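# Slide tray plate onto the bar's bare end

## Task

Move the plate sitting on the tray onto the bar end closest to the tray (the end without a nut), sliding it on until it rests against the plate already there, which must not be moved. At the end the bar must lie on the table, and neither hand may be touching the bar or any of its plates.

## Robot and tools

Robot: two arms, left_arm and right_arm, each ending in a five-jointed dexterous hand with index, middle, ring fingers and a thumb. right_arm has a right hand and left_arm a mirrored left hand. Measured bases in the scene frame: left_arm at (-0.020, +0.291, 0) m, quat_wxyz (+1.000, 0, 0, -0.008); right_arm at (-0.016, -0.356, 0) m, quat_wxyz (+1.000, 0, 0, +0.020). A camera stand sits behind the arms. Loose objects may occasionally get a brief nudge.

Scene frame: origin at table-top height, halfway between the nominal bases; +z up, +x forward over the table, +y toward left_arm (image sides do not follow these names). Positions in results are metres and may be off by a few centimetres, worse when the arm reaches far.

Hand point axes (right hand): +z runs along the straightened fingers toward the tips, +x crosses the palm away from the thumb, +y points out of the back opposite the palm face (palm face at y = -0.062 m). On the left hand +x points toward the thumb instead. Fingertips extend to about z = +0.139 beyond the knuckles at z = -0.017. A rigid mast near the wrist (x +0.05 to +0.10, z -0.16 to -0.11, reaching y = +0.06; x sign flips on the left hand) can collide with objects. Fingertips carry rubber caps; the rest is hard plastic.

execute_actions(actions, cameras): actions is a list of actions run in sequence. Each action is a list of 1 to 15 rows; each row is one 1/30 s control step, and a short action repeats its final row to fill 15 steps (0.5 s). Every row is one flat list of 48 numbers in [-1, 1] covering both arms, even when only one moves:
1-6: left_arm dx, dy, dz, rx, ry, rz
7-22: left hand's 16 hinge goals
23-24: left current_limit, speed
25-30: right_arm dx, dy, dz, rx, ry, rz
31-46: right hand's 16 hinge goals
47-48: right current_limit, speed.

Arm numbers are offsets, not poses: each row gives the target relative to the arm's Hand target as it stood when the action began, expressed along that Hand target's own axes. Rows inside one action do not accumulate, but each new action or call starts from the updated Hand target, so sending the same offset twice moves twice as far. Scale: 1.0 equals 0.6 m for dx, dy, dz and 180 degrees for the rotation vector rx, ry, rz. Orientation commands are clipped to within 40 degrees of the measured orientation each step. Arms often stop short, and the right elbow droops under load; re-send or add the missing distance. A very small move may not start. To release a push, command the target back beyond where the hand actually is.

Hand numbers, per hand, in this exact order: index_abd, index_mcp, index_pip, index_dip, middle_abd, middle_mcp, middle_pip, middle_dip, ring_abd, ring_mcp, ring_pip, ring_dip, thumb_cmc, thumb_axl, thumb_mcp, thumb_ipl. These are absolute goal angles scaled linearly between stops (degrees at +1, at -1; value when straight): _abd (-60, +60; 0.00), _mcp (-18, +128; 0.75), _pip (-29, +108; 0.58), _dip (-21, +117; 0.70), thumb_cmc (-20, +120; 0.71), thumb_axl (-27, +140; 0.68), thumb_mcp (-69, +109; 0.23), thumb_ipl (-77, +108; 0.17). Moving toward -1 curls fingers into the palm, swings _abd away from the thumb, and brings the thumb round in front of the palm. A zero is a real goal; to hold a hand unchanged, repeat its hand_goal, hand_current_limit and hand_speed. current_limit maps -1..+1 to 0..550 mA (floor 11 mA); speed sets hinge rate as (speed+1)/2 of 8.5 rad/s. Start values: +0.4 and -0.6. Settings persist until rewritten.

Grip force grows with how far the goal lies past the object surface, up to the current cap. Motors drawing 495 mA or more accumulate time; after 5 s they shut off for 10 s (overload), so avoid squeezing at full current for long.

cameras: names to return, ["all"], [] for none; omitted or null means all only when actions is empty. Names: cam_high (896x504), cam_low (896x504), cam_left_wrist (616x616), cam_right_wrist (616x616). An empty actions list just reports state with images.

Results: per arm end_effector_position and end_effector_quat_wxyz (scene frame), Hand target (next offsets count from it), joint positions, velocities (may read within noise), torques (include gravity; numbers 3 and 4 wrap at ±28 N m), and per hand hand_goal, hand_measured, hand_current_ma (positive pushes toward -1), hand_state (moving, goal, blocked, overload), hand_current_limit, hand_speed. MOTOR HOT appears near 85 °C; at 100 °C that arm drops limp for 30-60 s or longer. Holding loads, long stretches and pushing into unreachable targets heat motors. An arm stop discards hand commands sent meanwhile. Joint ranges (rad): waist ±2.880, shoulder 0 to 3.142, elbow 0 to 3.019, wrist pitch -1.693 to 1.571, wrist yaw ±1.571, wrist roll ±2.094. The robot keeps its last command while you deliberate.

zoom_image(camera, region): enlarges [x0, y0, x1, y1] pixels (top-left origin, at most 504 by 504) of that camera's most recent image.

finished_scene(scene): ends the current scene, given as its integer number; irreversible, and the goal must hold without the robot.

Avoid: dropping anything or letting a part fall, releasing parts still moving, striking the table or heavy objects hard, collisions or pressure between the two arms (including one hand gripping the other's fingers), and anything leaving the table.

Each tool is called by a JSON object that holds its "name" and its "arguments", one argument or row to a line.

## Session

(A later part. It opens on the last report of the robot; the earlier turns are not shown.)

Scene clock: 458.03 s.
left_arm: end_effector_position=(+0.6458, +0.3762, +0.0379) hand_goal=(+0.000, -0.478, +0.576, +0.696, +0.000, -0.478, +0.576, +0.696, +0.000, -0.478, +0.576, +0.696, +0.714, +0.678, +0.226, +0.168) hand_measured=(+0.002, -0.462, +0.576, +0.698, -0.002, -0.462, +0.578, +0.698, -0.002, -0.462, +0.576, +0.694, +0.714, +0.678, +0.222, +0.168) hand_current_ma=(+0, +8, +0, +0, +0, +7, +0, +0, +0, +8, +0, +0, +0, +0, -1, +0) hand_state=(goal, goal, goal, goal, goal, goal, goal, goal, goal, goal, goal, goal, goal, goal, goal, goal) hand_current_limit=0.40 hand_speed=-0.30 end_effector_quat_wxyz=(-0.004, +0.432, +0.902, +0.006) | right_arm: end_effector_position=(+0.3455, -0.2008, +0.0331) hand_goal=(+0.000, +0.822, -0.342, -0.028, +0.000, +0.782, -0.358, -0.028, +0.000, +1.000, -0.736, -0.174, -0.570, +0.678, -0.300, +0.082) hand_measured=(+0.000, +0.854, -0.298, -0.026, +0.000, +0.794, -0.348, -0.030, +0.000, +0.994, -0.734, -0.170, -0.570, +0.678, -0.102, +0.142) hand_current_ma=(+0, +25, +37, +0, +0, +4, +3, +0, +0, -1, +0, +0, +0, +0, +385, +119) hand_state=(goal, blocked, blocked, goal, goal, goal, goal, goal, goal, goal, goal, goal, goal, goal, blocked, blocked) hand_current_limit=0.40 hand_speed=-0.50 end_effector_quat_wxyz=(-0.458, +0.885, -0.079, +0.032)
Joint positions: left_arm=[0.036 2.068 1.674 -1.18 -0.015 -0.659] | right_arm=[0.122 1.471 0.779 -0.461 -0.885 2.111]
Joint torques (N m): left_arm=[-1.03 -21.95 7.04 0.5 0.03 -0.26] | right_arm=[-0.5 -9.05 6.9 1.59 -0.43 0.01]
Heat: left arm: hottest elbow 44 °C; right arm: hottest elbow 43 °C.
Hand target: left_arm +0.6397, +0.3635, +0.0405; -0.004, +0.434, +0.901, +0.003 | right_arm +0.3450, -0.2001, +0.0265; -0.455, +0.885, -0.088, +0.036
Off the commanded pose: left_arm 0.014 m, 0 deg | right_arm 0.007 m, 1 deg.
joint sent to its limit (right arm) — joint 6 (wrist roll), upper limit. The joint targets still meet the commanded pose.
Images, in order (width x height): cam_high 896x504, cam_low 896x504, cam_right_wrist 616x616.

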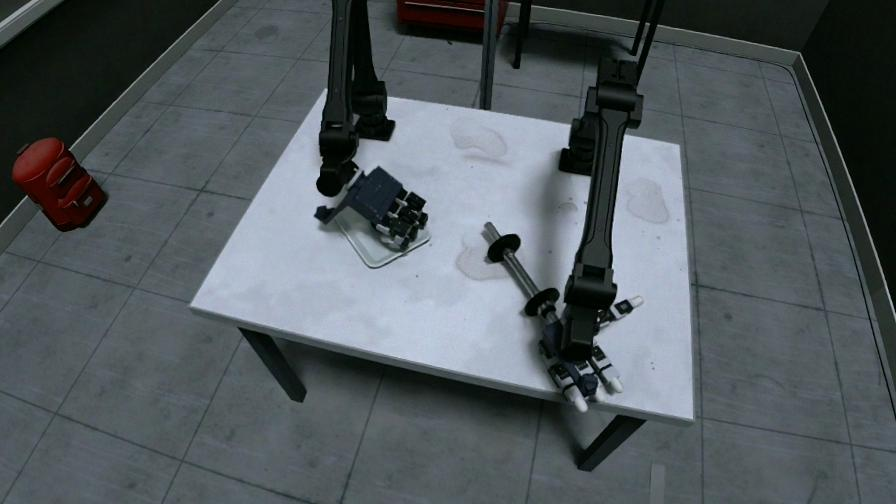

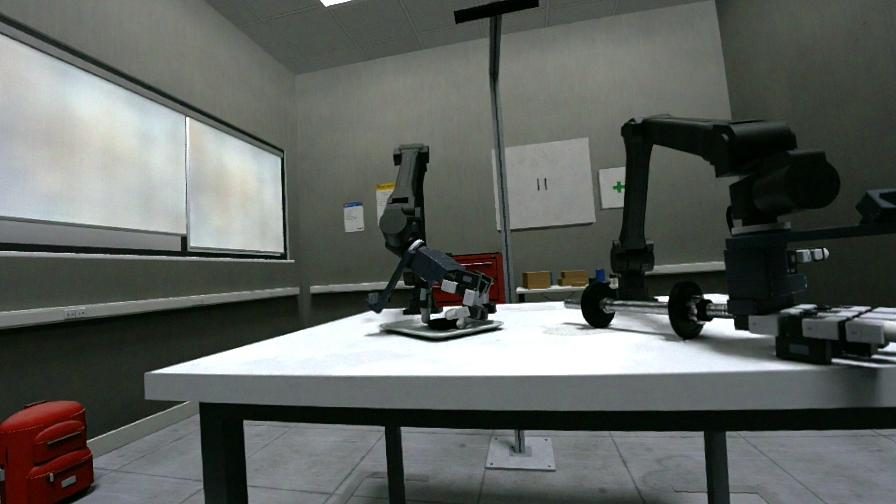

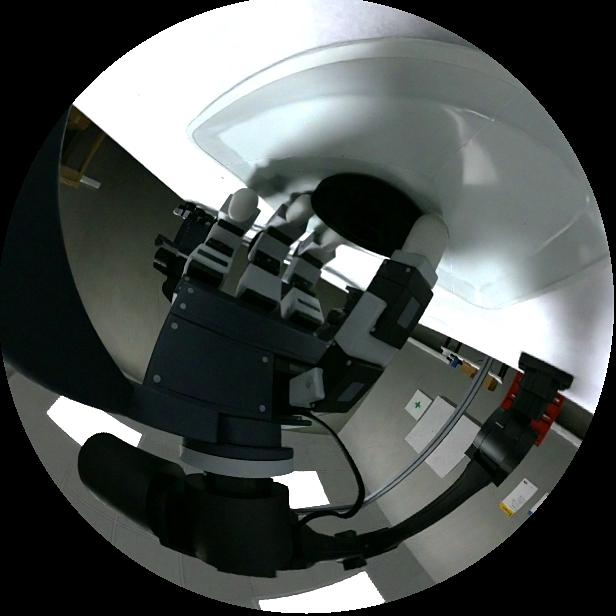

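{"name": "execute_actions", "arguments": {
  "actions": [
    [[0,0,0,0,0,0, 0,-0.479,0.576,0.696,0,-0.479,0.576,0.696,0,-0.479,0.576,0.696,0.714,0.677,0.226,0.168,0.4,-0.3, 0,0,0,0,0,0, 0,0.72,-0.4,-0.045,0,0.66,-0.42,-0.045,0,1,-0.737,-0.174,-0.571,0.677,-0.36,0.05,0.6,-0.8]],
    [[0,0,0,0,0,0, 0,-0.479,0.576,0.696,0,-0.479,0.576,0.696,0,-0.479,0.576,0.696,0.714,0.677,0.226,0.168,0.4,-0.3, 0,0,0,0,0,0, 0,0.616,-0.445,-0.06,0,0.589,-0.474,-0.06,0,1,-0.737,-0.174,-0.571,0.677,-0.449,0.005,0.75,-0.8]]
  ],
  "cameras": ["cam_high","cam_low","cam_right_wrist"]
}}

{"name": "zoom_image", "arguments": {
  "camera": "cam_low",
  "region": [360, 230, 520, 350]
}}

{"name": "zoom_image", "arguments": {
  "camera": "cam_right_wrist",
  "region": [180, 120, 500, 360]
}}

Scene clock: 464.47 s.
left_arm: end_effector_position=(+0.6458, +0.3762, +0.0379) hand_goal=(+0.000, -0.478, +0.576, +0.696, +0.000, -0.478, +0.576, +0.696, +0.000, -0.478, +0.576, +0.696, +0.714, +0.678, +0.226, +0.168) hand_measured=(+0.002, -0.462, +0.576, +0.698, -0.002, -0.462, +0.578, +0.698, -0.002, -0.462, +0.576, +0.694, +0.714, +0.678, +0.222, +0.168) hand_current_ma=(+0, +8, +0, +0, +0, +7, +0, +0, +0, +8, +0, +0, +0, +0, -1, +0) hand_state=(goal, goal, goal, goal, goal, goal, goal, goal, goal, goal, goal, goal, goal, goal, goal, goal) hand_current_limit=0.40 hand_speed=-0.30 end_effector_quat_wxyz=(-0.004, +0.432, +0.902, +0.006) | right_arm: end_effector_position=(+0.3472, -0.2005, +0.0333) hand_goal=(+0.000, +0.616, -0.444, -0.060, +0.000, +0.590, -0.474, -0.060, +0.000, +1.000, -0.736, -0.174, -0.570, +0.678, -0.448, +0.006) hand_measured=(+0.000, +0.844, -0.314, -0.026, -0.004, +0.762, -0.352, -0.030, +0.000, +0.994, -0.734, -0.170, -0.554, +0.684, -0.098, +0.136) hand_current_ma=(+0, +481, +283, +24, +0, +481, +249, +18, +0, -1, +0, +0, +6, +1, +481, +481) hand_state=(goal, blocked, blocked, blocked, goal, blocked, blocked, blocked, goal, goal, goal, goal, goal, goal, blocked, blocked) hand_current_limit=0.75 hand_speed=-0.80 end_effector_quat_wxyz=(-0.458, +0.885, -0.078, +0.035)
Joint positions: left_arm=[0.036 2.068 1.674 -1.18 -0.015 -0.659] | right_arm=[0.122 1.472 0.779 -0.454 -0.885 2.111]
Joint torques (N m): left_arm=[-1.44 -21.66 7.12 0.68 0.06 -0.22] | right_arm=[-0.44 -9.05 6.91 1.33 -0.41 0.01]
Heat: left arm: hottest elbow 44 °C; right arm: hottest elbow 43 °C.
Hand target: left_arm +0.6397, +0.3635, +0.0405; -0.004, +0.434, +0.901, +0.003 | right_arm +0.3449, -0.2001, +0.0265; -0.455, +0.885, -0.088, +0.036
Off the commanded pose: left_arm 0.014 m, 0 deg | right_arm 0.007 m, 1 deg.
joint sent to its limit (right arm) — joint 6 (wrist roll), upper limit. The joint targets still meet the commanded pose.
Images, in order (width x height): cam_high 896x504, cam_low 896x504, cam_right_wrist 616x616.

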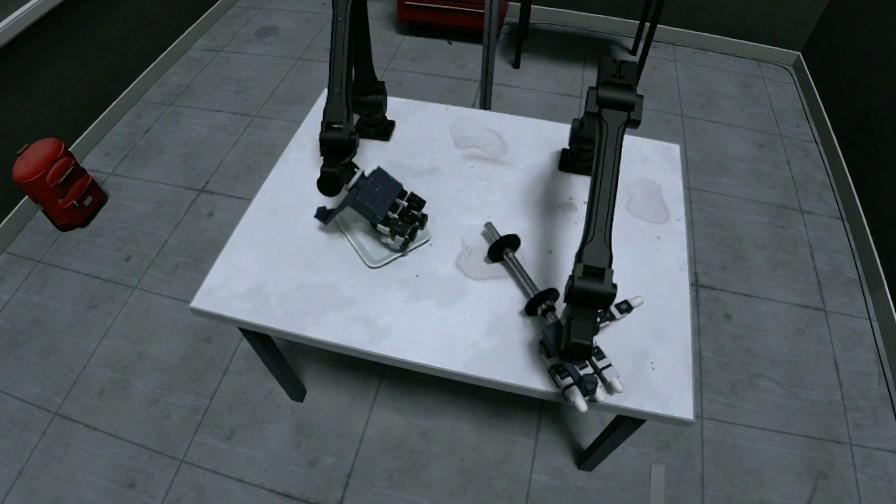

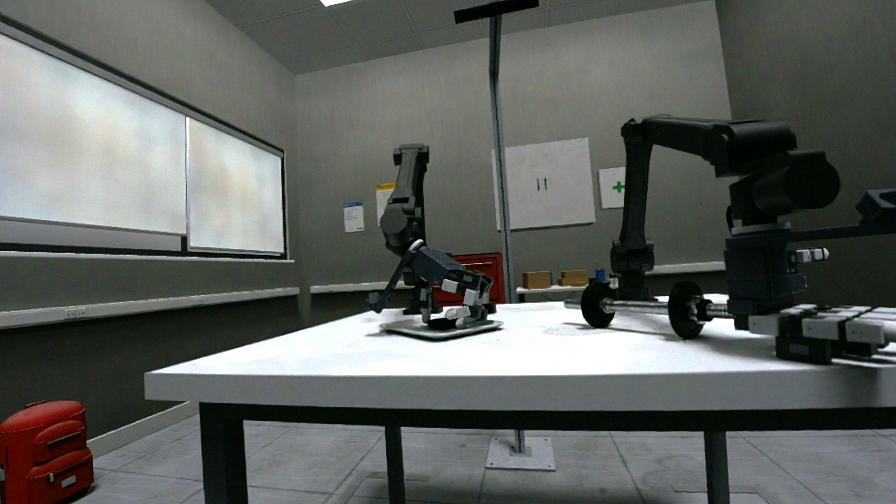

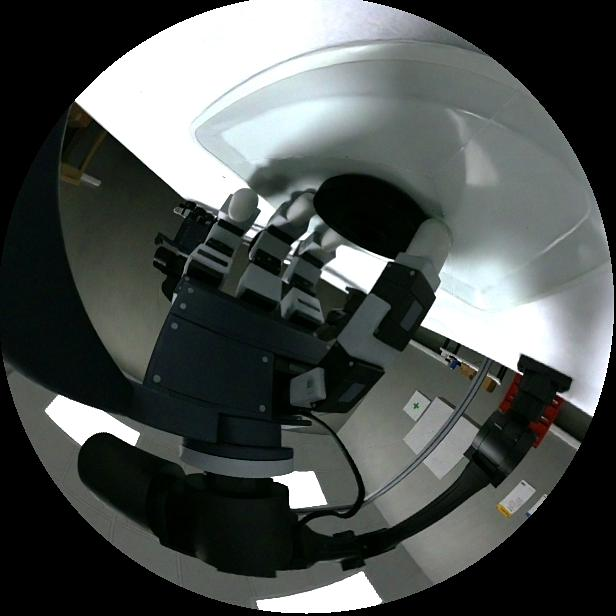

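Scaled by 3.150.

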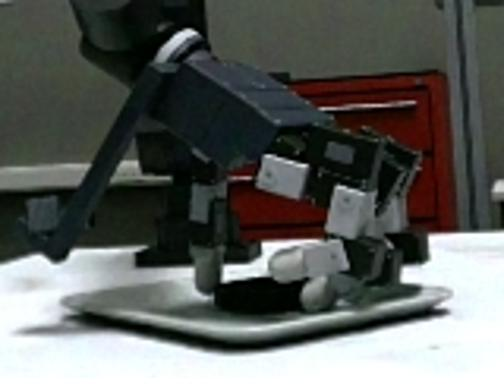

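Scaled by 1.575 from the camera's 616x616 image, which has a finer 880x880 frame.

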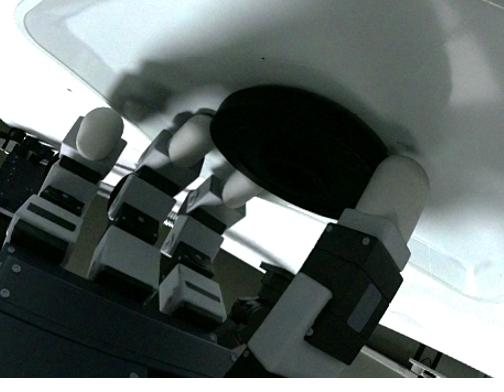

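{"name": "execute_actions", "arguments": {
  "actions": [
    [[0,0,0,0,0,0, 0,-0.479,0.576,0.696,0,-0.479,0.576,0.696,0,-0.479,0.576,0.696,0.714,0.677,0.226,0.168,0.4,-0.3, 0,-0.0273,-0.0191,0,0,0, 0,0.616,-0.445,-0.06,0,0.589,-0.474,-0.06,0,1,-0.737,-0.174,-0.571,0.677,-0.449,0.005,0.75,-0.8]],
    [[0,0,0,0,0,0, 0,-0.479,0.576,0.696,0,-0.479,0.576,0.696,0,-0.479,0.576,0.696,0.714,0.677,0.226,0.168,0.4,-0.3, 0,-0.0273,-0.0191,0,0,0, 0,0.616,-0.445,-0.06,0,0.589,-0.474,-0.06,0,1,-0.737,-0.174,-0.571,0.677,-0.449,0.005,0.75,-0.8]],
    [[0,0,0,0,0,0, 0,-0.479,0.576,0.696,0,-0.479,0.576,0.696,0,-0.479,0.576,0.696,0.714,0.677,0.226,0.168,0.4,-0.3, 0,-0.0273,-0.0191,0,0,0, 0,0.616,-0.445,-0.06,0,0.589,-0.474,-0.06,0,1,-0.737,-0.174,-0.571,0.677,-0.449,0.005,0.75,-0.8]],
    [[0,0,0,0,0,0, 0,-0.479,0.576,0.696,0,-0.479,0.576,0.696,0,-0.479,0.576,0.696,0.714,0.677,0.226,0.168,0.4,-0.3, 0,-0.0273,-0.0191,0,0,0, 0,0.616,-0.445,-0.06,0,0.589,-0.474,-0.06,0,1,-0.737,-0.174,-0.571,0.677,-0.449,0.005,0.75,-0.8]]
  ],
  "cameras": ["cam_low","cam_right_wrist"]
}}

{"name": "zoom_image", "arguments": {
  "camera": "cam_low",
  "region": [360, 230, 520, 350]
}}

Scene clock: 477.67 s.
left_arm: end_effector_position=(+0.6458, +0.3762, +0.0379) hand_goal=(+0.000, -0.478, +0.576, +0.696, +0.000, -0.478, +0.576, +0.696, +0.000, -0.478, +0.576, +0.696, +0.714, +0.678, +0.226, +0.168) hand_measured=(+0.002, -0.462, +0.576, +0.698, -0.002, -0.462, +0.578, +0.698, -0.002, -0.462, +0.576, +0.694, +0.714, +0.678, +0.222, +0.168) hand_current_ma=(+0, +8, +0, +0, +0, +7, +0, +0, +0, +8, +0, +0, +0, +0, -1, +0) hand_state=(goal, goal, goal, goal, goal, goal, goal, goal, goal, goal, goal, goal, goal, goal, goal, goal) hand_current_limit=0.40 hand_speed=-0.30 end_effector_quat_wxyz=(-0.004, +0.432, +0.902, +0.006) | right_arm: end_effector_position=(+0.3278, -0.2035, +0.0850) hand_goal=(+0.000, +0.616, -0.444, -0.060, +0.000, +0.590, -0.474, -0.060, +0.000, +1.000, -0.736, -0.174, -0.570, +0.678, -0.448, +0.006) hand_measured=(+0.000, +0.618, -0.438, -0.058, -0.004, +0.588, -0.468, -0.056, +0.000, +0.994, -0.734, -0.170, -0.570, +0.680, -0.420, +0.010) hand_current_ma=(+0, +0, +1, +0, +0, +0, +1, +0, +0, -1, +0, +0, +0, +0, +25, +1) hand_state=(goal, goal, goal, goal, goal, goal, goal, goal, goal, goal, goal, goal, goal, goal, blocked, goal) hand_current_limit=0.75 hand_speed=-0.80 end_effector_quat_wxyz=(-0.452, +0.888, -0.087, +0.012)
Joint positions: left_arm=[0.036 2.068 1.674 -1.18 -0.015 -0.659] | right_arm=[0.124 1.359 0.834 -0.678 -0.884 2.105]
Joint torques (N m): left_arm=[-1.85 -22.07 7.04 0.53 0.04 -0.23] | right_arm=[-0.5 -10.05 12.85 0.34 -0.51 0.07]
Heat: left arm: hottest elbow 43 °C; right arm: hottest elbow 43 °C.
Hand target: left_arm +0.6397, +0.3635, +0.0405; -0.004, +0.434, +0.901, +0.003 | right_arm +0.3463, -0.1995, +0.1065; -0.456, +0.885, -0.088, +0.036
Off the commanded pose: left_arm 0.014 m, 0 deg | right_arm 0.029 m, 3 deg.
joint sent to its limit (right arm) — joint 6 (wrist roll), upper limit. The joint targets still meet the commanded pose.
Images, in order (width x height): cam_low 896x504, cam_right_wrist 616x616.

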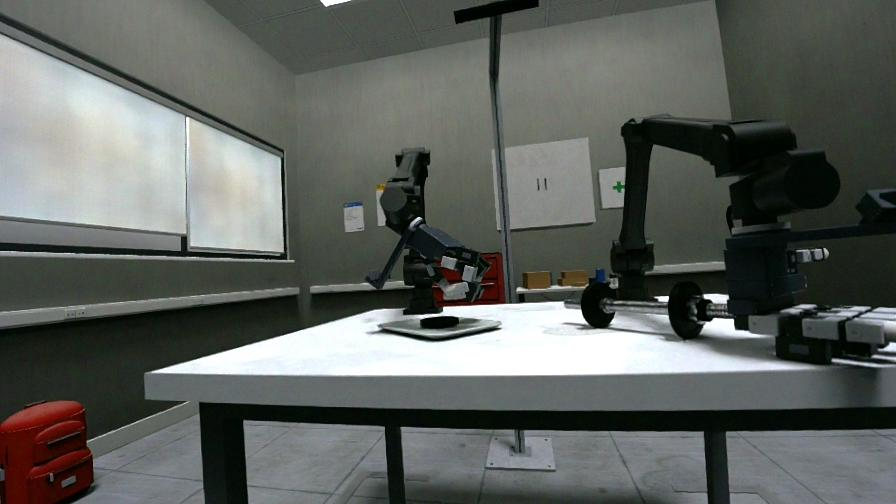

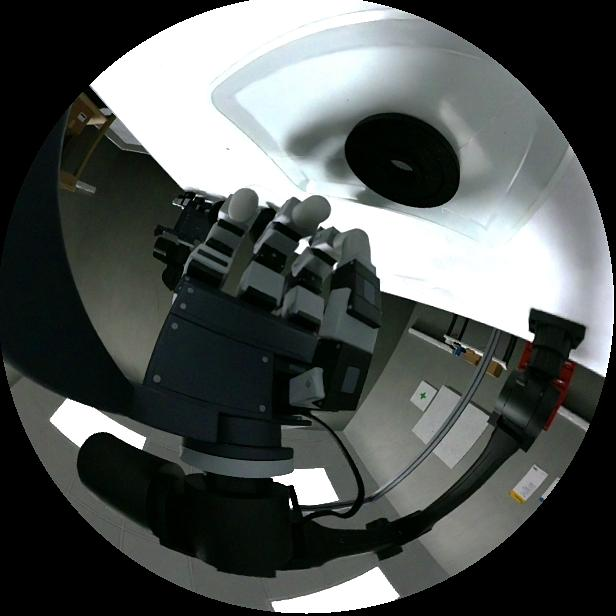

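Scaled by 3.150.

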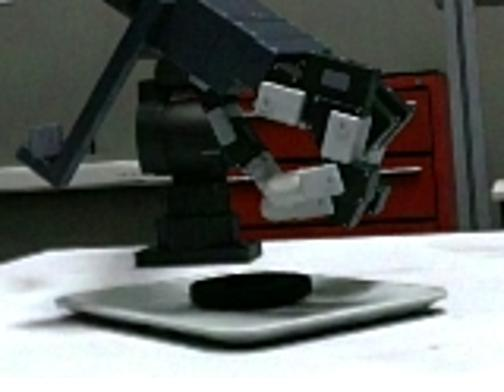

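{"name": "execute_actions", "arguments": {
  "actions": [
    [[0,0,0,0,0,0, 0,-0.479,0.576,0.696,0,-0.479,0.576,0.696,0,-0.479,0.576,0.696,0.714,0.677,0.226,0.168,0.4,-0.3, 0,-0.0273,-0.06,0,0,0, 0,0.959,-0.153,-0.101,0,0.959,-0.153,-0.101,0,1,-0.737,-0.174,-0.571,0.677,-0.056,0.168,0.4,-0.3]],
    [[0,0,0,0,0,0, 0,-0.479,0.576,0.696,0,-0.479,0.576,0.696,0,-0.479,0.576,0.696,0.714,0.677,0.226,0.168,0.4,-0.3, 0,0.0273,-0.06,0,0,0, 0,0.959,-0.153,-0.101,0,0.959,-0.153,-0.101,0,1,-0.737,-0.174,-0.571,0.677,-0.056,0.168,0.4,-0.3]]
  ],
  "cameras": ["cam_low","cam_high"]
}}

{"name": "zoom_image", "arguments": {
  "camera": "cam_high",
  "region": [320, 170, 440, 280]
}}

{"name": "zoom_image", "arguments": {
  "camera": "cam_low",
  "region": [360, 230, 520, 350]
}}

Scene clock: 485.57 s.
left_arm: end_effector_position=(+0.6458, +0.3762, +0.0379) hand_goal=(+0.000, -0.478, +0.576, +0.696, +0.000, -0.478, +0.576, +0.696, +0.000, -0.478, +0.576, +0.696, +0.714, +0.678, +0.226, +0.168) hand_measured=(+0.002, -0.462, +0.576, +0.698, -0.002, -0.462, +0.578, +0.698, -0.002, -0.462, +0.576, +0.694, +0.714, +0.678, +0.222, +0.168) hand_current_ma=(+0, +8, +0, +0, +0, +7, +0, +0, +0, +8, +0, +0, +0, +0, -1, +0) hand_state=(goal, goal, goal, goal, goal, goal, goal, goal, goal, goal, goal, goal, goal, goal, goal, goal) hand_current_limit=0.40 hand_speed=-0.30 end_effector_quat_wxyz=(-0.004, +0.432, +0.902, +0.006) | right_arm: end_effector_position=(+0.3156, -0.2552, +0.1256) hand_goal=(+0.000, +0.960, -0.152, -0.100, +0.000, +0.960, -0.152, -0.100, +0.000, +1.000, -0.736, -0.174, -0.570, +0.678, -0.056, +0.168) hand_measured=(+0.000, +0.942, -0.156, -0.098, -0.002, +0.942, -0.156, -0.098, +0.000, +0.994, -0.734, -0.170, -0.570, +0.680, -0.058, +0.166) hand_current_ma=(+0, -8, +0, +0, +0, -9, +0, +0, +0, -1, +0, +0, +0, +0, +0, +0) hand_state=(goal, goal, goal, goal, goal, goal, goal, goal, goal, goal, goal, goal, goal, goal, goal, goal) hand_current_limit=0.40 hand_speed=-0.30 end_effector_quat_wxyz=(-0.450, +0.887, -0.101, +0.010)
Joint positions: left_arm=[0.036 2.068 1.674 -1.18 -0.015 -0.659] | right_arm=[-0.018 1.287 0.896 -0.971 -0.918 1.922]
Joint torques (N m): left_arm=[-1.32 -21.83 6.99 0.43 0.02 -0.28] | right_arm=[-1.2 -9.11 13.55 0.06 -0.83 -0.06]
Heat: left arm: hottest elbow 43 °C; right arm: hottest elbow 45 °C.
Hand target: left_arm +0.6397, +0.3635, +0.0405; -0.004, +0.434, +0.901, +0.003 | right_arm +0.3360, -0.2571, +0.1484; -0.455, +0.885, -0.088, +0.036
Off the commanded pose: left_arm 0.014 m, 0 deg | right_arm 0.031 m, 3 deg.
Images, in order (width x height): cam_high 896x504, cam_low 896x504.

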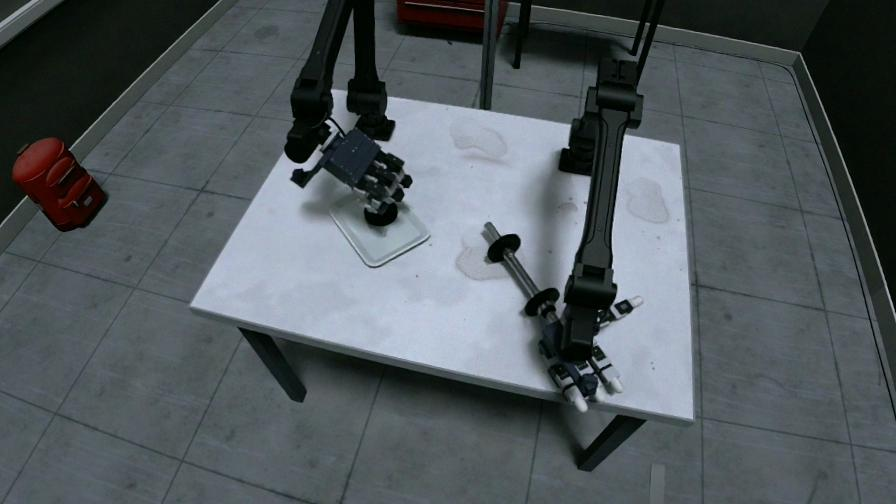

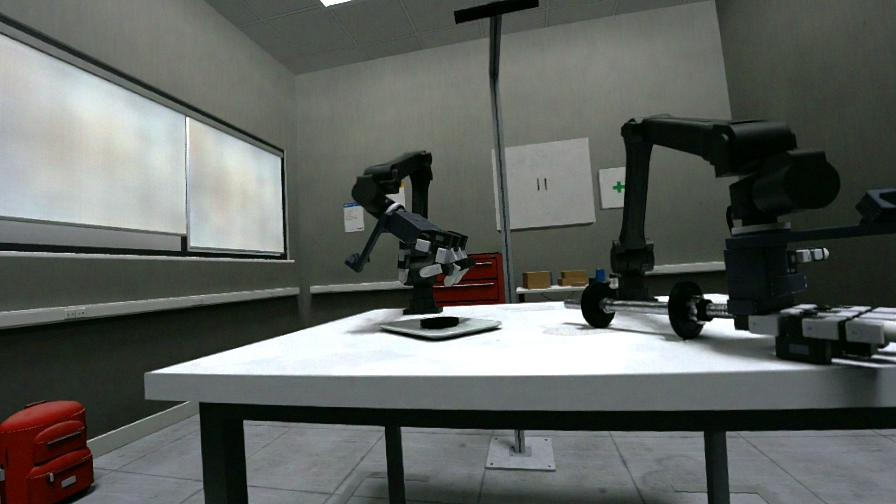

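Scaled by 4.200.

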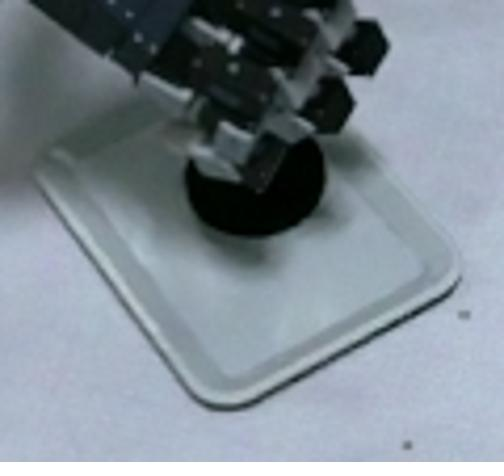

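Scaled by 3.150.

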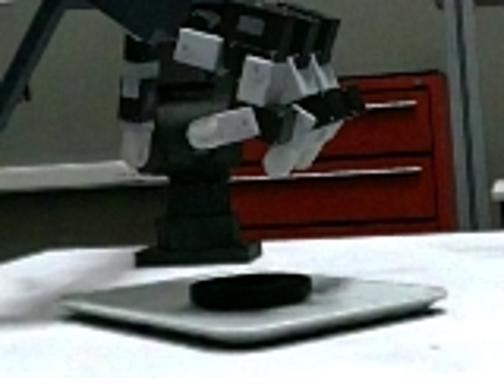

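{"name": "execute_actions", "arguments": {
  "actions": [
    [[0,0,0,0,0,0, 0,-0.479,0.576,0.696,0,-0.479,0.576,0.696,0,-0.479,0.576,0.696,0.714,0.677,0.226,0.168,0.4,-0.3, -0.0227,0.0893,0.134,0,0,0, 0,0.959,-0.153,-0.101,0,0.959,-0.153,-0.101,0,1,-0.737,-0.174,-0.571,0.677,-0.056,0.168,0.4,-0.3]],
    [[0,0,0,0,0,0, 0,-0.479,0.576,0.696,0,-0.479,0.576,0.696,0,-0.479,0.576,0.696,0.714,0.677,0.226,0.168,0.4,-0.3, 0,0.0269,0.0189,0,0,0, 0,0.959,-0.153,-0.101,0,0.959,-0.153,-0.101,0,1,-0.737,-0.174,-0.571,0.677,-0.056,0.168,0.4,-0.3]],
    [[0,0,0,0,0,0, 0,-0.479,0.576,0.696,0,-0.479,0.576,0.696,0,-0.479,0.576,0.696,0.714,0.677,0.226,0.168,0.4,-0.3, 0,0.0269,0.0189,0,0,0, 0,0.959,-0.153,-0.101,0,0.959,-0.153,-0.101,0,1,-0.737,-0.174,-0.571,0.677,-0.056,0.168,0.4,-0.3]]
  ],
  "cameras": ["cam_low","cam_high","cam_right_wrist"]
}}

{"name": "zoom_image", "arguments": {
  "camera": "cam_right_wrist",
  "region": [180, 100, 500, 340]
}}

{"name": "zoom_image", "arguments": {
  "camera": "cam_low",
  "region": [360, 230, 520, 350]
}}

Scene clock: 498.47 s.
left_arm: end_effector_position=(+0.6458, +0.3762, +0.0379) hand_goal=(+0.000, -0.478, +0.576, +0.696, +0.000, -0.478, +0.576, +0.696, +0.000, -0.478, +0.576, +0.696, +0.714, +0.678, +0.226, +0.168) hand_measured=(+0.002, -0.462, +0.576, +0.698, -0.002, -0.462, +0.578, +0.698, -0.002, -0.462, +0.576, +0.694, +0.714, +0.678, +0.222, +0.168) hand_current_ma=(+0, +8, +0, +0, +0, +7, +0, +0, +0, +8, +0, +0, +0, +0, -1, +0) hand_state=(goal, goal, goal, goal, goal, goal, goal, goal, goal, goal, goal, goal, goal, goal, goal, goal) hand_current_limit=0.40 hand_speed=-0.30 end_effector_quat_wxyz=(-0.004, +0.432, +0.902, +0.006) | right_arm: end_effector_position=(+0.3282, -0.2229, +0.0297) hand_goal=(+0.000, +0.960, -0.152, -0.100, +0.000, +0.960, -0.152, -0.100, +0.000, +1.000, -0.736, -0.174, -0.570, +0.678, -0.056, +0.168) hand_measured=(+0.002, +0.944, -0.164, -0.108, +0.002, +0.954, -0.174, -0.118, +0.000, +0.994, -0.734, -0.170, -0.570, +0.680, -0.058, +0.166) hand_current_ma=(+0, -7, -3, -2, +0, -1, -11, -7, +0, -1, +0, +0, +0, +0, +0, +0) hand_state=(goal, goal, goal, goal, goal, goal, blocked, goal, goal, goal, goal, goal, goal, goal, goal, goal) hand_current_limit=0.40 hand_speed=-0.30 end_effector_quat_wxyz=(-0.460, +0.882, -0.091, +0.038)
Joint positions: left_arm=[0.036 2.068 1.674 -1.18 -0.015 -0.659] | right_arm=[0.066 1.426 0.719 -0.475 -0.902 2.071]
Joint torques (N m): left_arm=[-1.85 -22.18 6.86 0.46 0 -0.23] | right_arm=[0.15 -7.47 6.63 1.92 -0.24 -0.03]
Heat: left arm: hottest elbow 43 °C; right arm: hottest elbow 46 °C.
Hand target: left_arm +0.6397, +0.3635, +0.0405; -0.004, +0.434, +0.901, +0.003 | right_arm +0.3270, -0.2210, +0.0189; -0.456, +0.885, -0.088, +0.036
Off the commanded pose: left_arm 0.014 m, 0 deg | right_arm 0.011 m, 1 deg.
Images, in order (width x height): cam_high 896x504, cam_low 896x504, cam_right_wrist 616x616.

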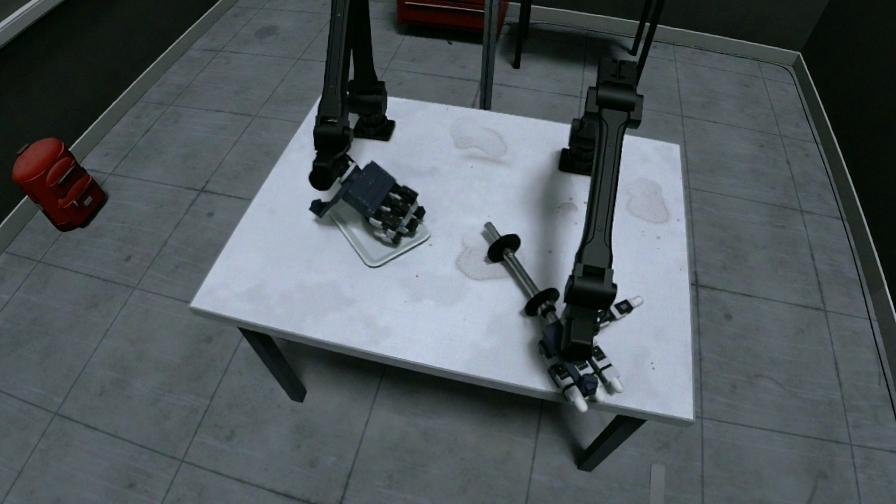

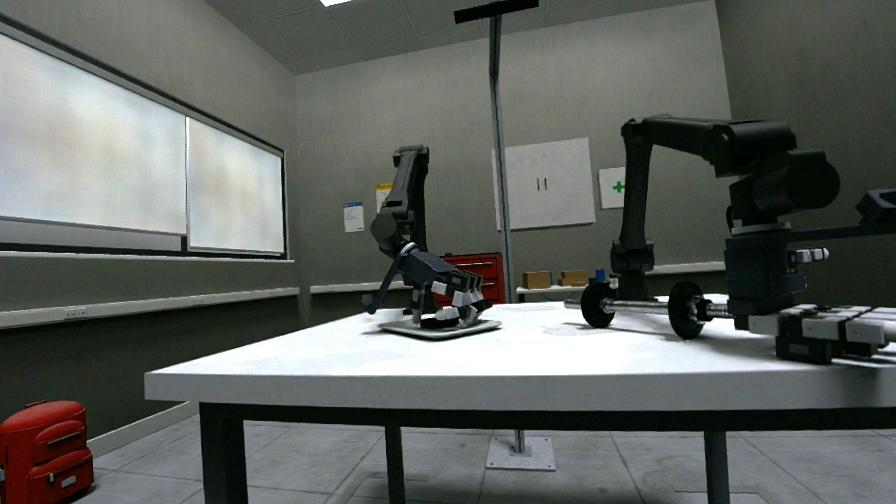

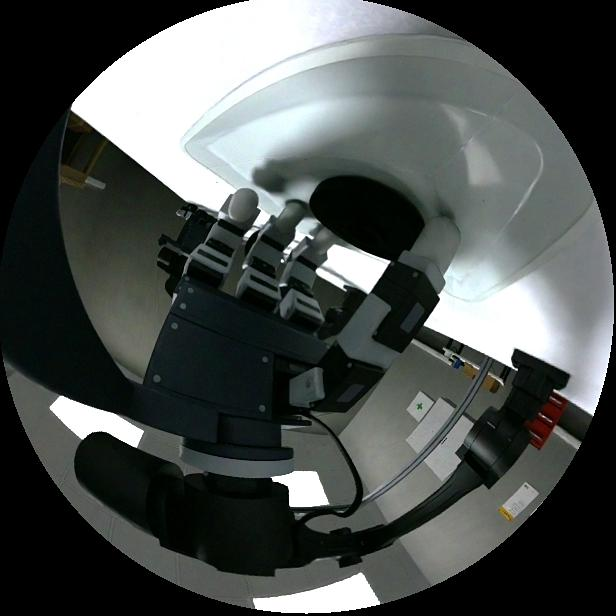

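Scaled by 1.575 from the camera's 616x616 image, which has a finer 880x880 frame.

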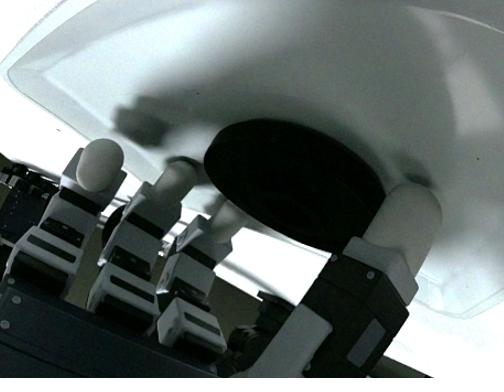

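Scaled by 3.150.

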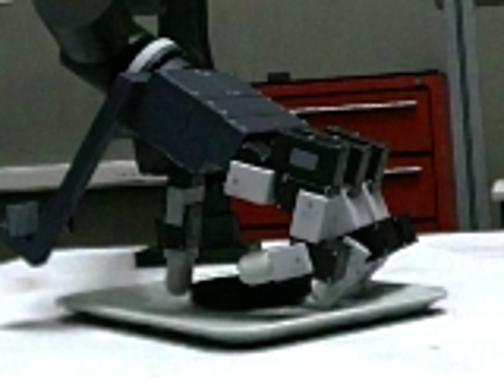

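{"name": "execute_actions", "arguments": {
  "actions": [
    [[0,0,0,0,0,0, 0,-0.479,0.576,0.696,0,-0.479,0.576,0.696,0,-0.479,0.576,0.696,0.714,0.677,0.226,0.168,0.4,-0.3, 0,0.004,0.003,0,0,0, 0,0.87,-0.26,-0.06,0,0.85,-0.27,-0.06,0,1,-0.737,-0.174,-0.571,0.677,-0.13,0.14,0.4,-0.6]],
    [[0,0,0,0,0,0, 0,-0.479,0.576,0.696,0,-0.479,0.576,0.696,0,-0.479,0.576,0.696,0.714,0.677,0.226,0.168,0.4,-0.3, 0,0,0,0,0,0, 0,0.822,-0.343,-0.029,0,0.781,-0.358,-0.029,0,1,-0.737,-0.174,-0.571,0.677,-0.25,0.1,0.4,-0.6]]
  ],
  "cameras": ["cam_low","cam_right_wrist"]
}}

{"name": "zoom_image", "arguments": {
  "camera": "cam_right_wrist",
  "region": [180, 100, 500, 340]
}}

{"name": "zoom_image", "arguments": {
  "camera": "cam_low",
  "region": [360, 230, 520, 350]
}}

Scene clock: 505.57 s.
left_arm: end_effector_position=(+0.6458, +0.3762, +0.0379) hand_goal=(+0.000, -0.478, +0.576, +0.696, +0.000, -0.478, +0.576, +0.696, +0.000, -0.478, +0.576, +0.696, +0.714, +0.678, +0.226, +0.168) hand_measured=(+0.002, -0.462, +0.576, +0.698, -0.002, -0.462, +0.578, +0.698, -0.002, -0.462, +0.576, +0.694, +0.714, +0.678, +0.222, +0.168) hand_current_ma=(+0, +8, +0, +0, +0, +7, +0, +0, +0, +8, +0, +0, +0, +0, -1, +0) hand_state=(goal, goal, goal, goal, goal, goal, goal, goal, goal, goal, goal, goal, goal, goal, goal, goal) hand_current_limit=0.40 hand_speed=-0.30 end_effector_quat_wxyz=(-0.004, +0.432, +0.902, +0.006) | right_arm: end_effector_position=(+0.3308, -0.2198, +0.0301) hand_goal=(+0.000, +0.822, -0.342, -0.028, +0.000, +0.782, -0.358, -0.028, +0.000, +1.000, -0.736, -0.174, -0.570, +0.678, -0.250, +0.100) hand_measured=(+0.002, +0.872, -0.306, -0.030, +0.002, +0.840, -0.340, -0.034, +0.000, +0.994, -0.734, -0.170, -0.570, +0.678, -0.110, +0.148) hand_current_ma=(+0, +52, +27, +0, +0, +72, +8, -1, +0, -1, +0, +0, +0, +0, +385, +76) hand_state=(goal, blocked, blocked, goal, goal, blocked, goal, goal, goal, goal, goal, goal, goal, goal, blocked, blocked) hand_current_limit=0.40 hand_speed=-0.60 end_effector_quat_wxyz=(-0.465, +0.880, -0.086, +0.042)
Joint positions: left_arm=[0.036 2.068 1.674 -1.18 -0.015 -0.659] | right_arm=[0.069 1.429 0.719 -0.458 -0.91 2.075]
Joint torques (N m): left_arm=[-1.26 -21.54 6.9 0.59 0.03 -0.25] | right_arm=[-0.09 -7.24 6.31 1.52 0.07 -0.06]
Heat: left arm: hottest elbow 43 °C; right arm: hottest elbow 45 °C.
Hand target: left_arm +0.6397, +0.3635, +0.0405; -0.004, +0.434, +0.901, +0.003 | right_arm +0.3269, -0.2210, +0.0158; -0.455, +0.885, -0.088, +0.036
Off the commanded pose: left_arm 0.014 m, 0 deg | right_arm 0.015 m, 1 deg.
Images, in order (width x height): cam_low 896x504, cam_right_wrist 616x616.

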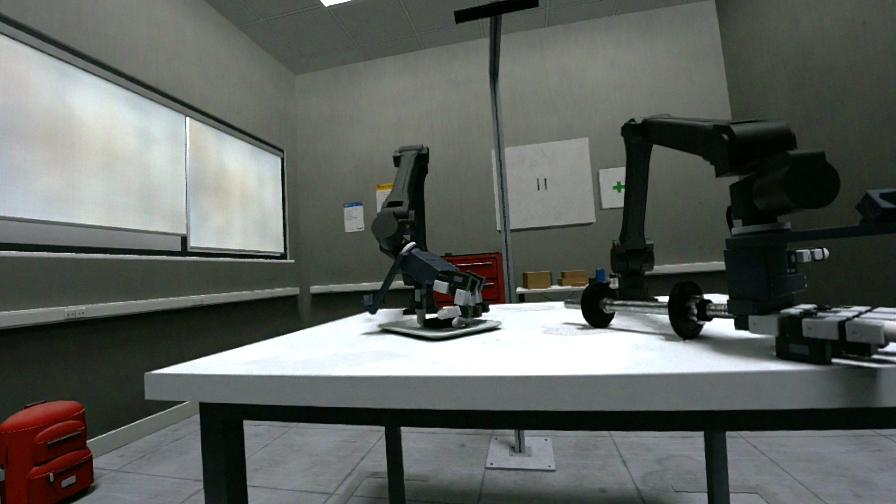

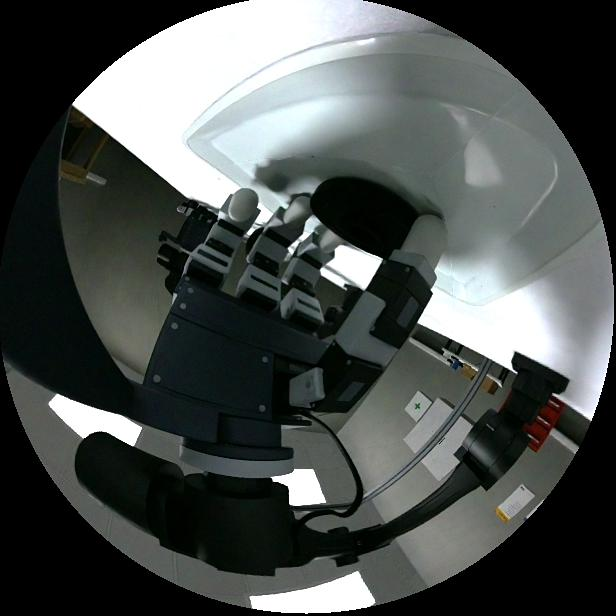

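Scaled by 1.575 from the camera's 616x616 image, which has a finer 880x880 frame.

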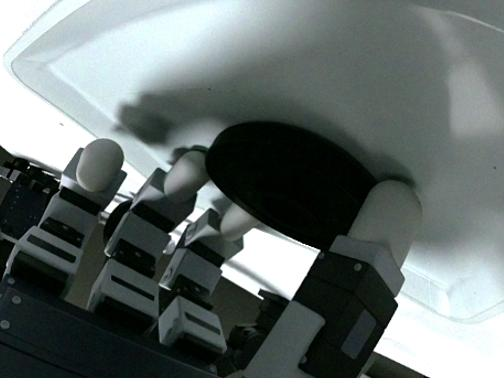

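Scaled by 3.150.

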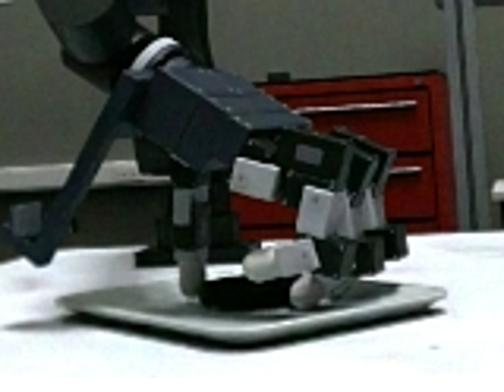

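{"name": "execute_actions", "arguments": {
  "actions": [
    [[0,0,0,0,0,0, 0,-0.479,0.576,0.696,0,-0.479,0.576,0.696,0,-0.479,0.576,0.696,0.714,0.677,0.226,0.168,0.4,-0.3, 0,0.003,0.002,0,0,0, 0,0.72,-0.4,-0.045,0,0.66,-0.42,-0.045,0,1,-0.737,-0.174,-0.571,0.677,-0.36,0.05,0.6,-0.8]],
    [[0,0,0,0,0,0, 0,-0.479,0.576,0.696,0,-0.479,0.576,0.696,0,-0.479,0.576,0.696,0.714,0.677,0.226,0.168,0.4,-0.3, 0,0,0,0,0,0, 0,0.616,-0.445,-0.06,0,0.589,-0.474,-0.06,0,1,-0.737,-0.174,-0.571,0.677,-0.449,0.005,0.75,-0.8]]
  ],
  "cameras": ["cam_low","cam_right_wrist"]
}}

{"name": "zoom_image", "arguments": {
  "camera": "cam_right_wrist",
  "region": [180, 100, 500, 340]
}}

{"name": "zoom_image", "arguments": {
  "camera": "cam_low",
  "region": [400, 280, 480, 340]
}}

Scene clock: 517.33 s.
left_arm: end_effector_position=(+0.6458, +0.3762, +0.0379) hand_goal=(+0.000, -0.478, +0.576, +0.696, +0.000, -0.478, +0.576, +0.696, +0.000, -0.478, +0.576, +0.696, +0.714, +0.678, +0.226, +0.168) hand_measured=(+0.002, -0.462, +0.576, +0.698, -0.002, -0.462, +0.578, +0.698, -0.002, -0.462, +0.576, +0.694, +0.714, +0.678, +0.222, +0.168) hand_current_ma=(+0, +8, +0, +0, +0, +7, +0, +0, +0, +8, +0, +0, +0, +0, -1, +0) hand_state=(goal, goal, goal, goal, goal, goal, goal, goal, goal, goal, goal, goal, goal, goal, goal, goal) hand_current_limit=0.40 hand_speed=-0.30 end_effector_quat_wxyz=(-0.004, +0.432, +0.902, +0.006) | right_arm: end_effector_position=(+0.3321, -0.2190, +0.0298) hand_goal=(+0.000, +0.616, -0.444, -0.060, +0.000, +0.590, -0.474, -0.060, +0.000, +1.000, -0.736, -0.174, -0.570, +0.678, -0.448, +0.006) hand_measured=(+0.002, +0.866, -0.320, -0.034, -0.002, +0.784, -0.364, -0.040, +0.000, +0.992, -0.734, -0.170, -0.556, +0.682, -0.110, +0.142) hand_current_ma=(+0, +481, +256, +15, +0, +481, +205, +8, +0, -1, +0, +0, +4, +1, +481, +481) hand_state=(goal, blocked, blocked, blocked, goal, blocked, blocked, goal, goal, goal, goal, goal, goal, goal, blocked, blocked) hand_current_limit=0.75 hand_speed=-0.80 end_effector_quat_wxyz=(-0.466, +0.880, -0.086, +0.043)
Joint positions: left_arm=[0.036 2.068 1.674 -1.18 -0.015 -0.659] | right_arm=[0.071 1.43 0.719 -0.45 -0.91 2.078]
Joint torques (N m): left_arm=[-1.61 -21.36 7.06 0.79 0.01 -0.28] | right_arm=[-0.21 -7.12 6.05 1.46 0.07 -0.09]
Heat: left arm: hottest elbow 43 °C; right arm: hottest elbow 44 °C.
Hand target: left_arm +0.6397, +0.3635, +0.0405; -0.004, +0.434, +0.901, +0.003 | right_arm +0.3269, -0.2209, +0.0137; -0.455, +0.885, -0.088, +0.036
Off the commanded pose: left_arm 0.014 m, 0 deg | right_arm 0.017 m, 2 deg.
Images, in order (width x height): cam_low 896x504, cam_right_wrist 616x616.

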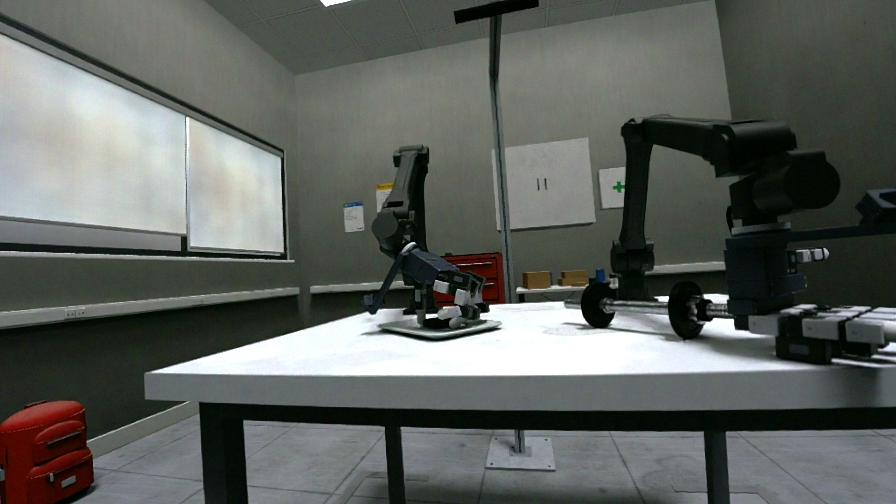

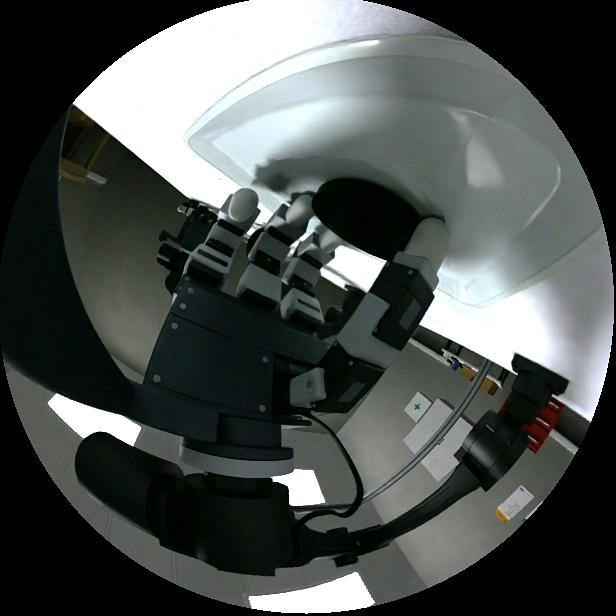

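Scaled by 1.575 from the camera's 616x616 image, which has a finer 880x880 frame.

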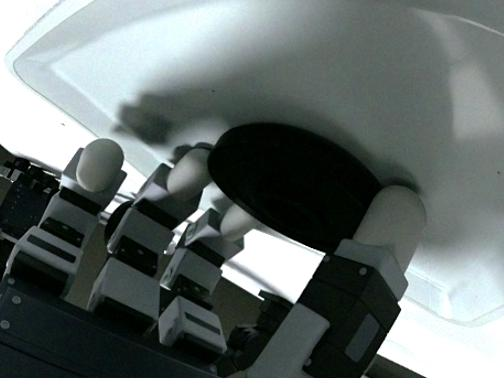

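Scaled by 6.300.

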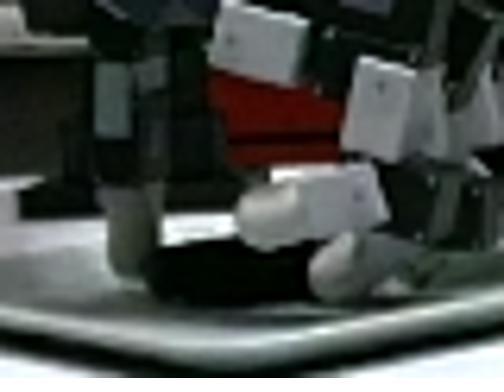

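{"name": "execute_actions", "arguments": {
  "actions": [
    [[0,0,0,0,0,0, 0,-0.479,0.576,0.696,0,-0.479,0.576,0.696,0,-0.479,0.576,0.696,0.714,0.677,0.226,0.168,0.4,-0.3, 0.008,-0.0273,-0.0191,0,0,0, 0,0.616,-0.445,-0.06,0,0.589,-0.474,-0.06,0,1,-0.737,-0.174,-0.571,0.677,-0.449,0.005,0.75,-0.8]],
    [[0,0,0,0,0,0, 0,-0.479,0.576,0.696,0,-0.479,0.576,0.696,0,-0.479,0.576,0.696,0.714,0.677,0.226,0.168,0.4,-0.3, 0,-0.0273,-0.0191,0,0,0, 0,0.616,-0.445,-0.06,0,0.589,-0.474,-0.06,0,1,-0.737,-0.174,-0.571,0.677,-0.449,0.005,0.75,-0.8]]
  ],
  "cameras": ["cam_low","cam_right_wrist"]
}}

{"name": "zoom_image", "arguments": {
  "camera": "cam_low",
  "region": [400, 280, 480, 340]
}}

Scene clock: 524.40 s.
left_arm: end_effector_position=(+0.6458, +0.3762, +0.0379) hand_goal=(+0.000, -0.478, +0.576, +0.696, +0.000, -0.478, +0.576, +0.696, +0.000, -0.478, +0.576, +0.696, +0.714, +0.678, +0.226, +0.168) hand_measured=(+0.002, -0.462, +0.576, +0.698, -0.002, -0.462, +0.578, +0.698, -0.002, -0.462, +0.576, +0.694, +0.714, +0.678, +0.222, +0.168) hand_current_ma=(+0, +8, +0, +0, +0, +7, +0, +0, +0, +8, +0, +0, +0, +0, -1, +0) hand_state=(goal, goal, goal, goal, goal, goal, goal, goal, goal, goal, goal, goal, goal, goal, goal, goal) hand_current_limit=0.40 hand_speed=-0.30 end_effector_quat_wxyz=(-0.004, +0.432, +0.902, +0.006) | right_arm: end_effector_position=(+0.3175, -0.2244, +0.0330) hand_goal=(+0.000, +0.616, -0.444, -0.060, +0.000, +0.590, -0.474, -0.060, +0.000, +1.000, -0.736, -0.174, -0.570, +0.678, -0.448, +0.006) hand_measured=(-0.002, +0.856, -0.320, -0.024, -0.008, +0.772, -0.366, -0.040, +0.000, +0.992, -0.734, -0.170, -0.550, +0.686, -0.104, +0.142) hand_current_ma=(+0, +481, +256, +26, -1, +481, +196, +8, +0, -1, +0, +0, +9, +2, +481, +481) hand_state=(goal, blocked, blocked, blocked, goal, blocked, blocked, goal, goal, goal, goal, goal, goal, goal, blocked, blocked) hand_current_limit=0.75 hand_speed=-0.80 end_effector_quat_wxyz=(-0.452, +0.887, -0.092, +0.022)
Joint positions: left_arm=[0.036 2.068 1.674 -1.18 -0.015 -0.659] | right_arm=[0.071 1.413 0.725 -0.544 -0.893 2.051]
Joint torques (N m): left_arm=[-0.67 -22.18 6.91 0.5 0.04 -0.26] | right_arm=[-0.38 -10.87 11.1 -0.08 -0.62 0.12]
Heat: left arm: hottest shoulder 42 °C; right arm: hottest elbow 43 °C.
Hand target: left_arm +0.6397, +0.3635, +0.0405; -0.004, +0.434, +0.901, +0.003 | right_arm +0.3324, -0.2215, +0.0536; -0.456, +0.885, -0.088, +0.036
Off the commanded pose: left_arm 0.014 m, 0 deg | right_arm 0.026 m, 2 deg.
Images, in order (width x height): cam_low 896x504, cam_right_wrist 616x616.

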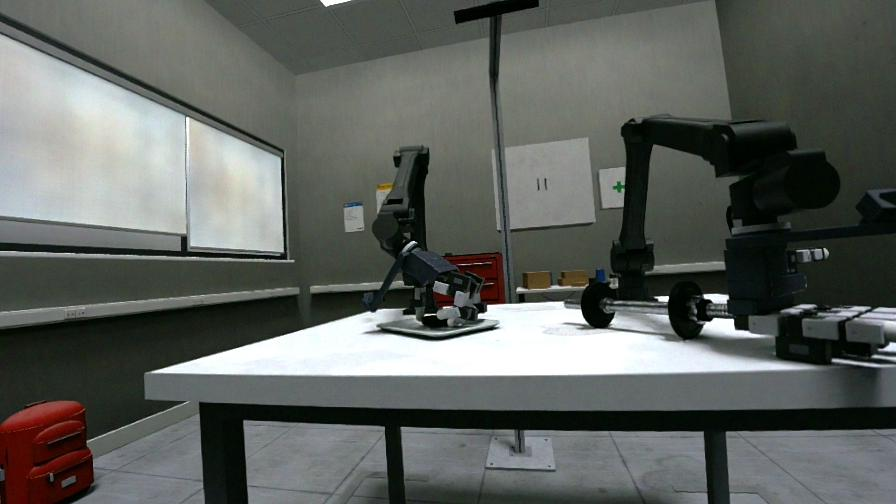

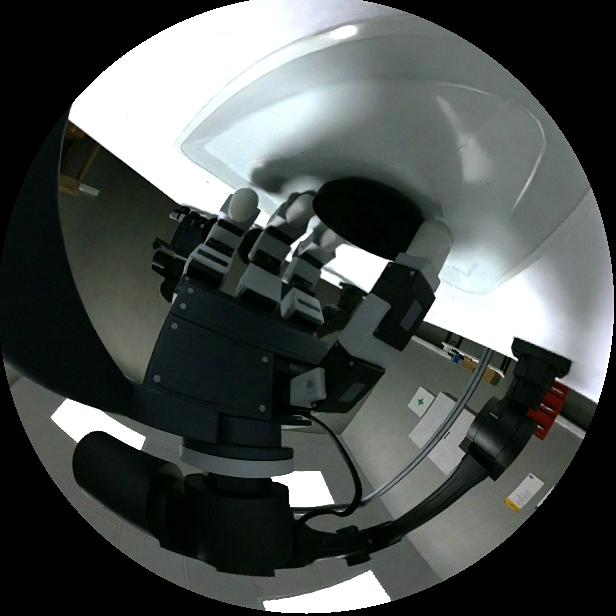

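Scaled by 6.300.

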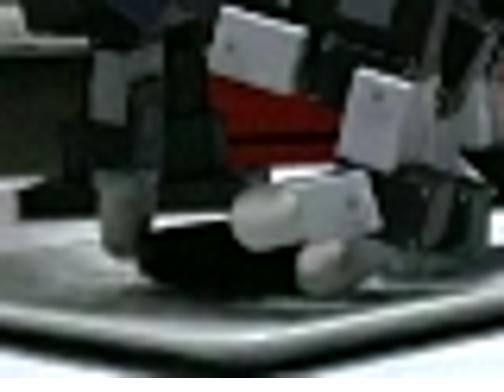

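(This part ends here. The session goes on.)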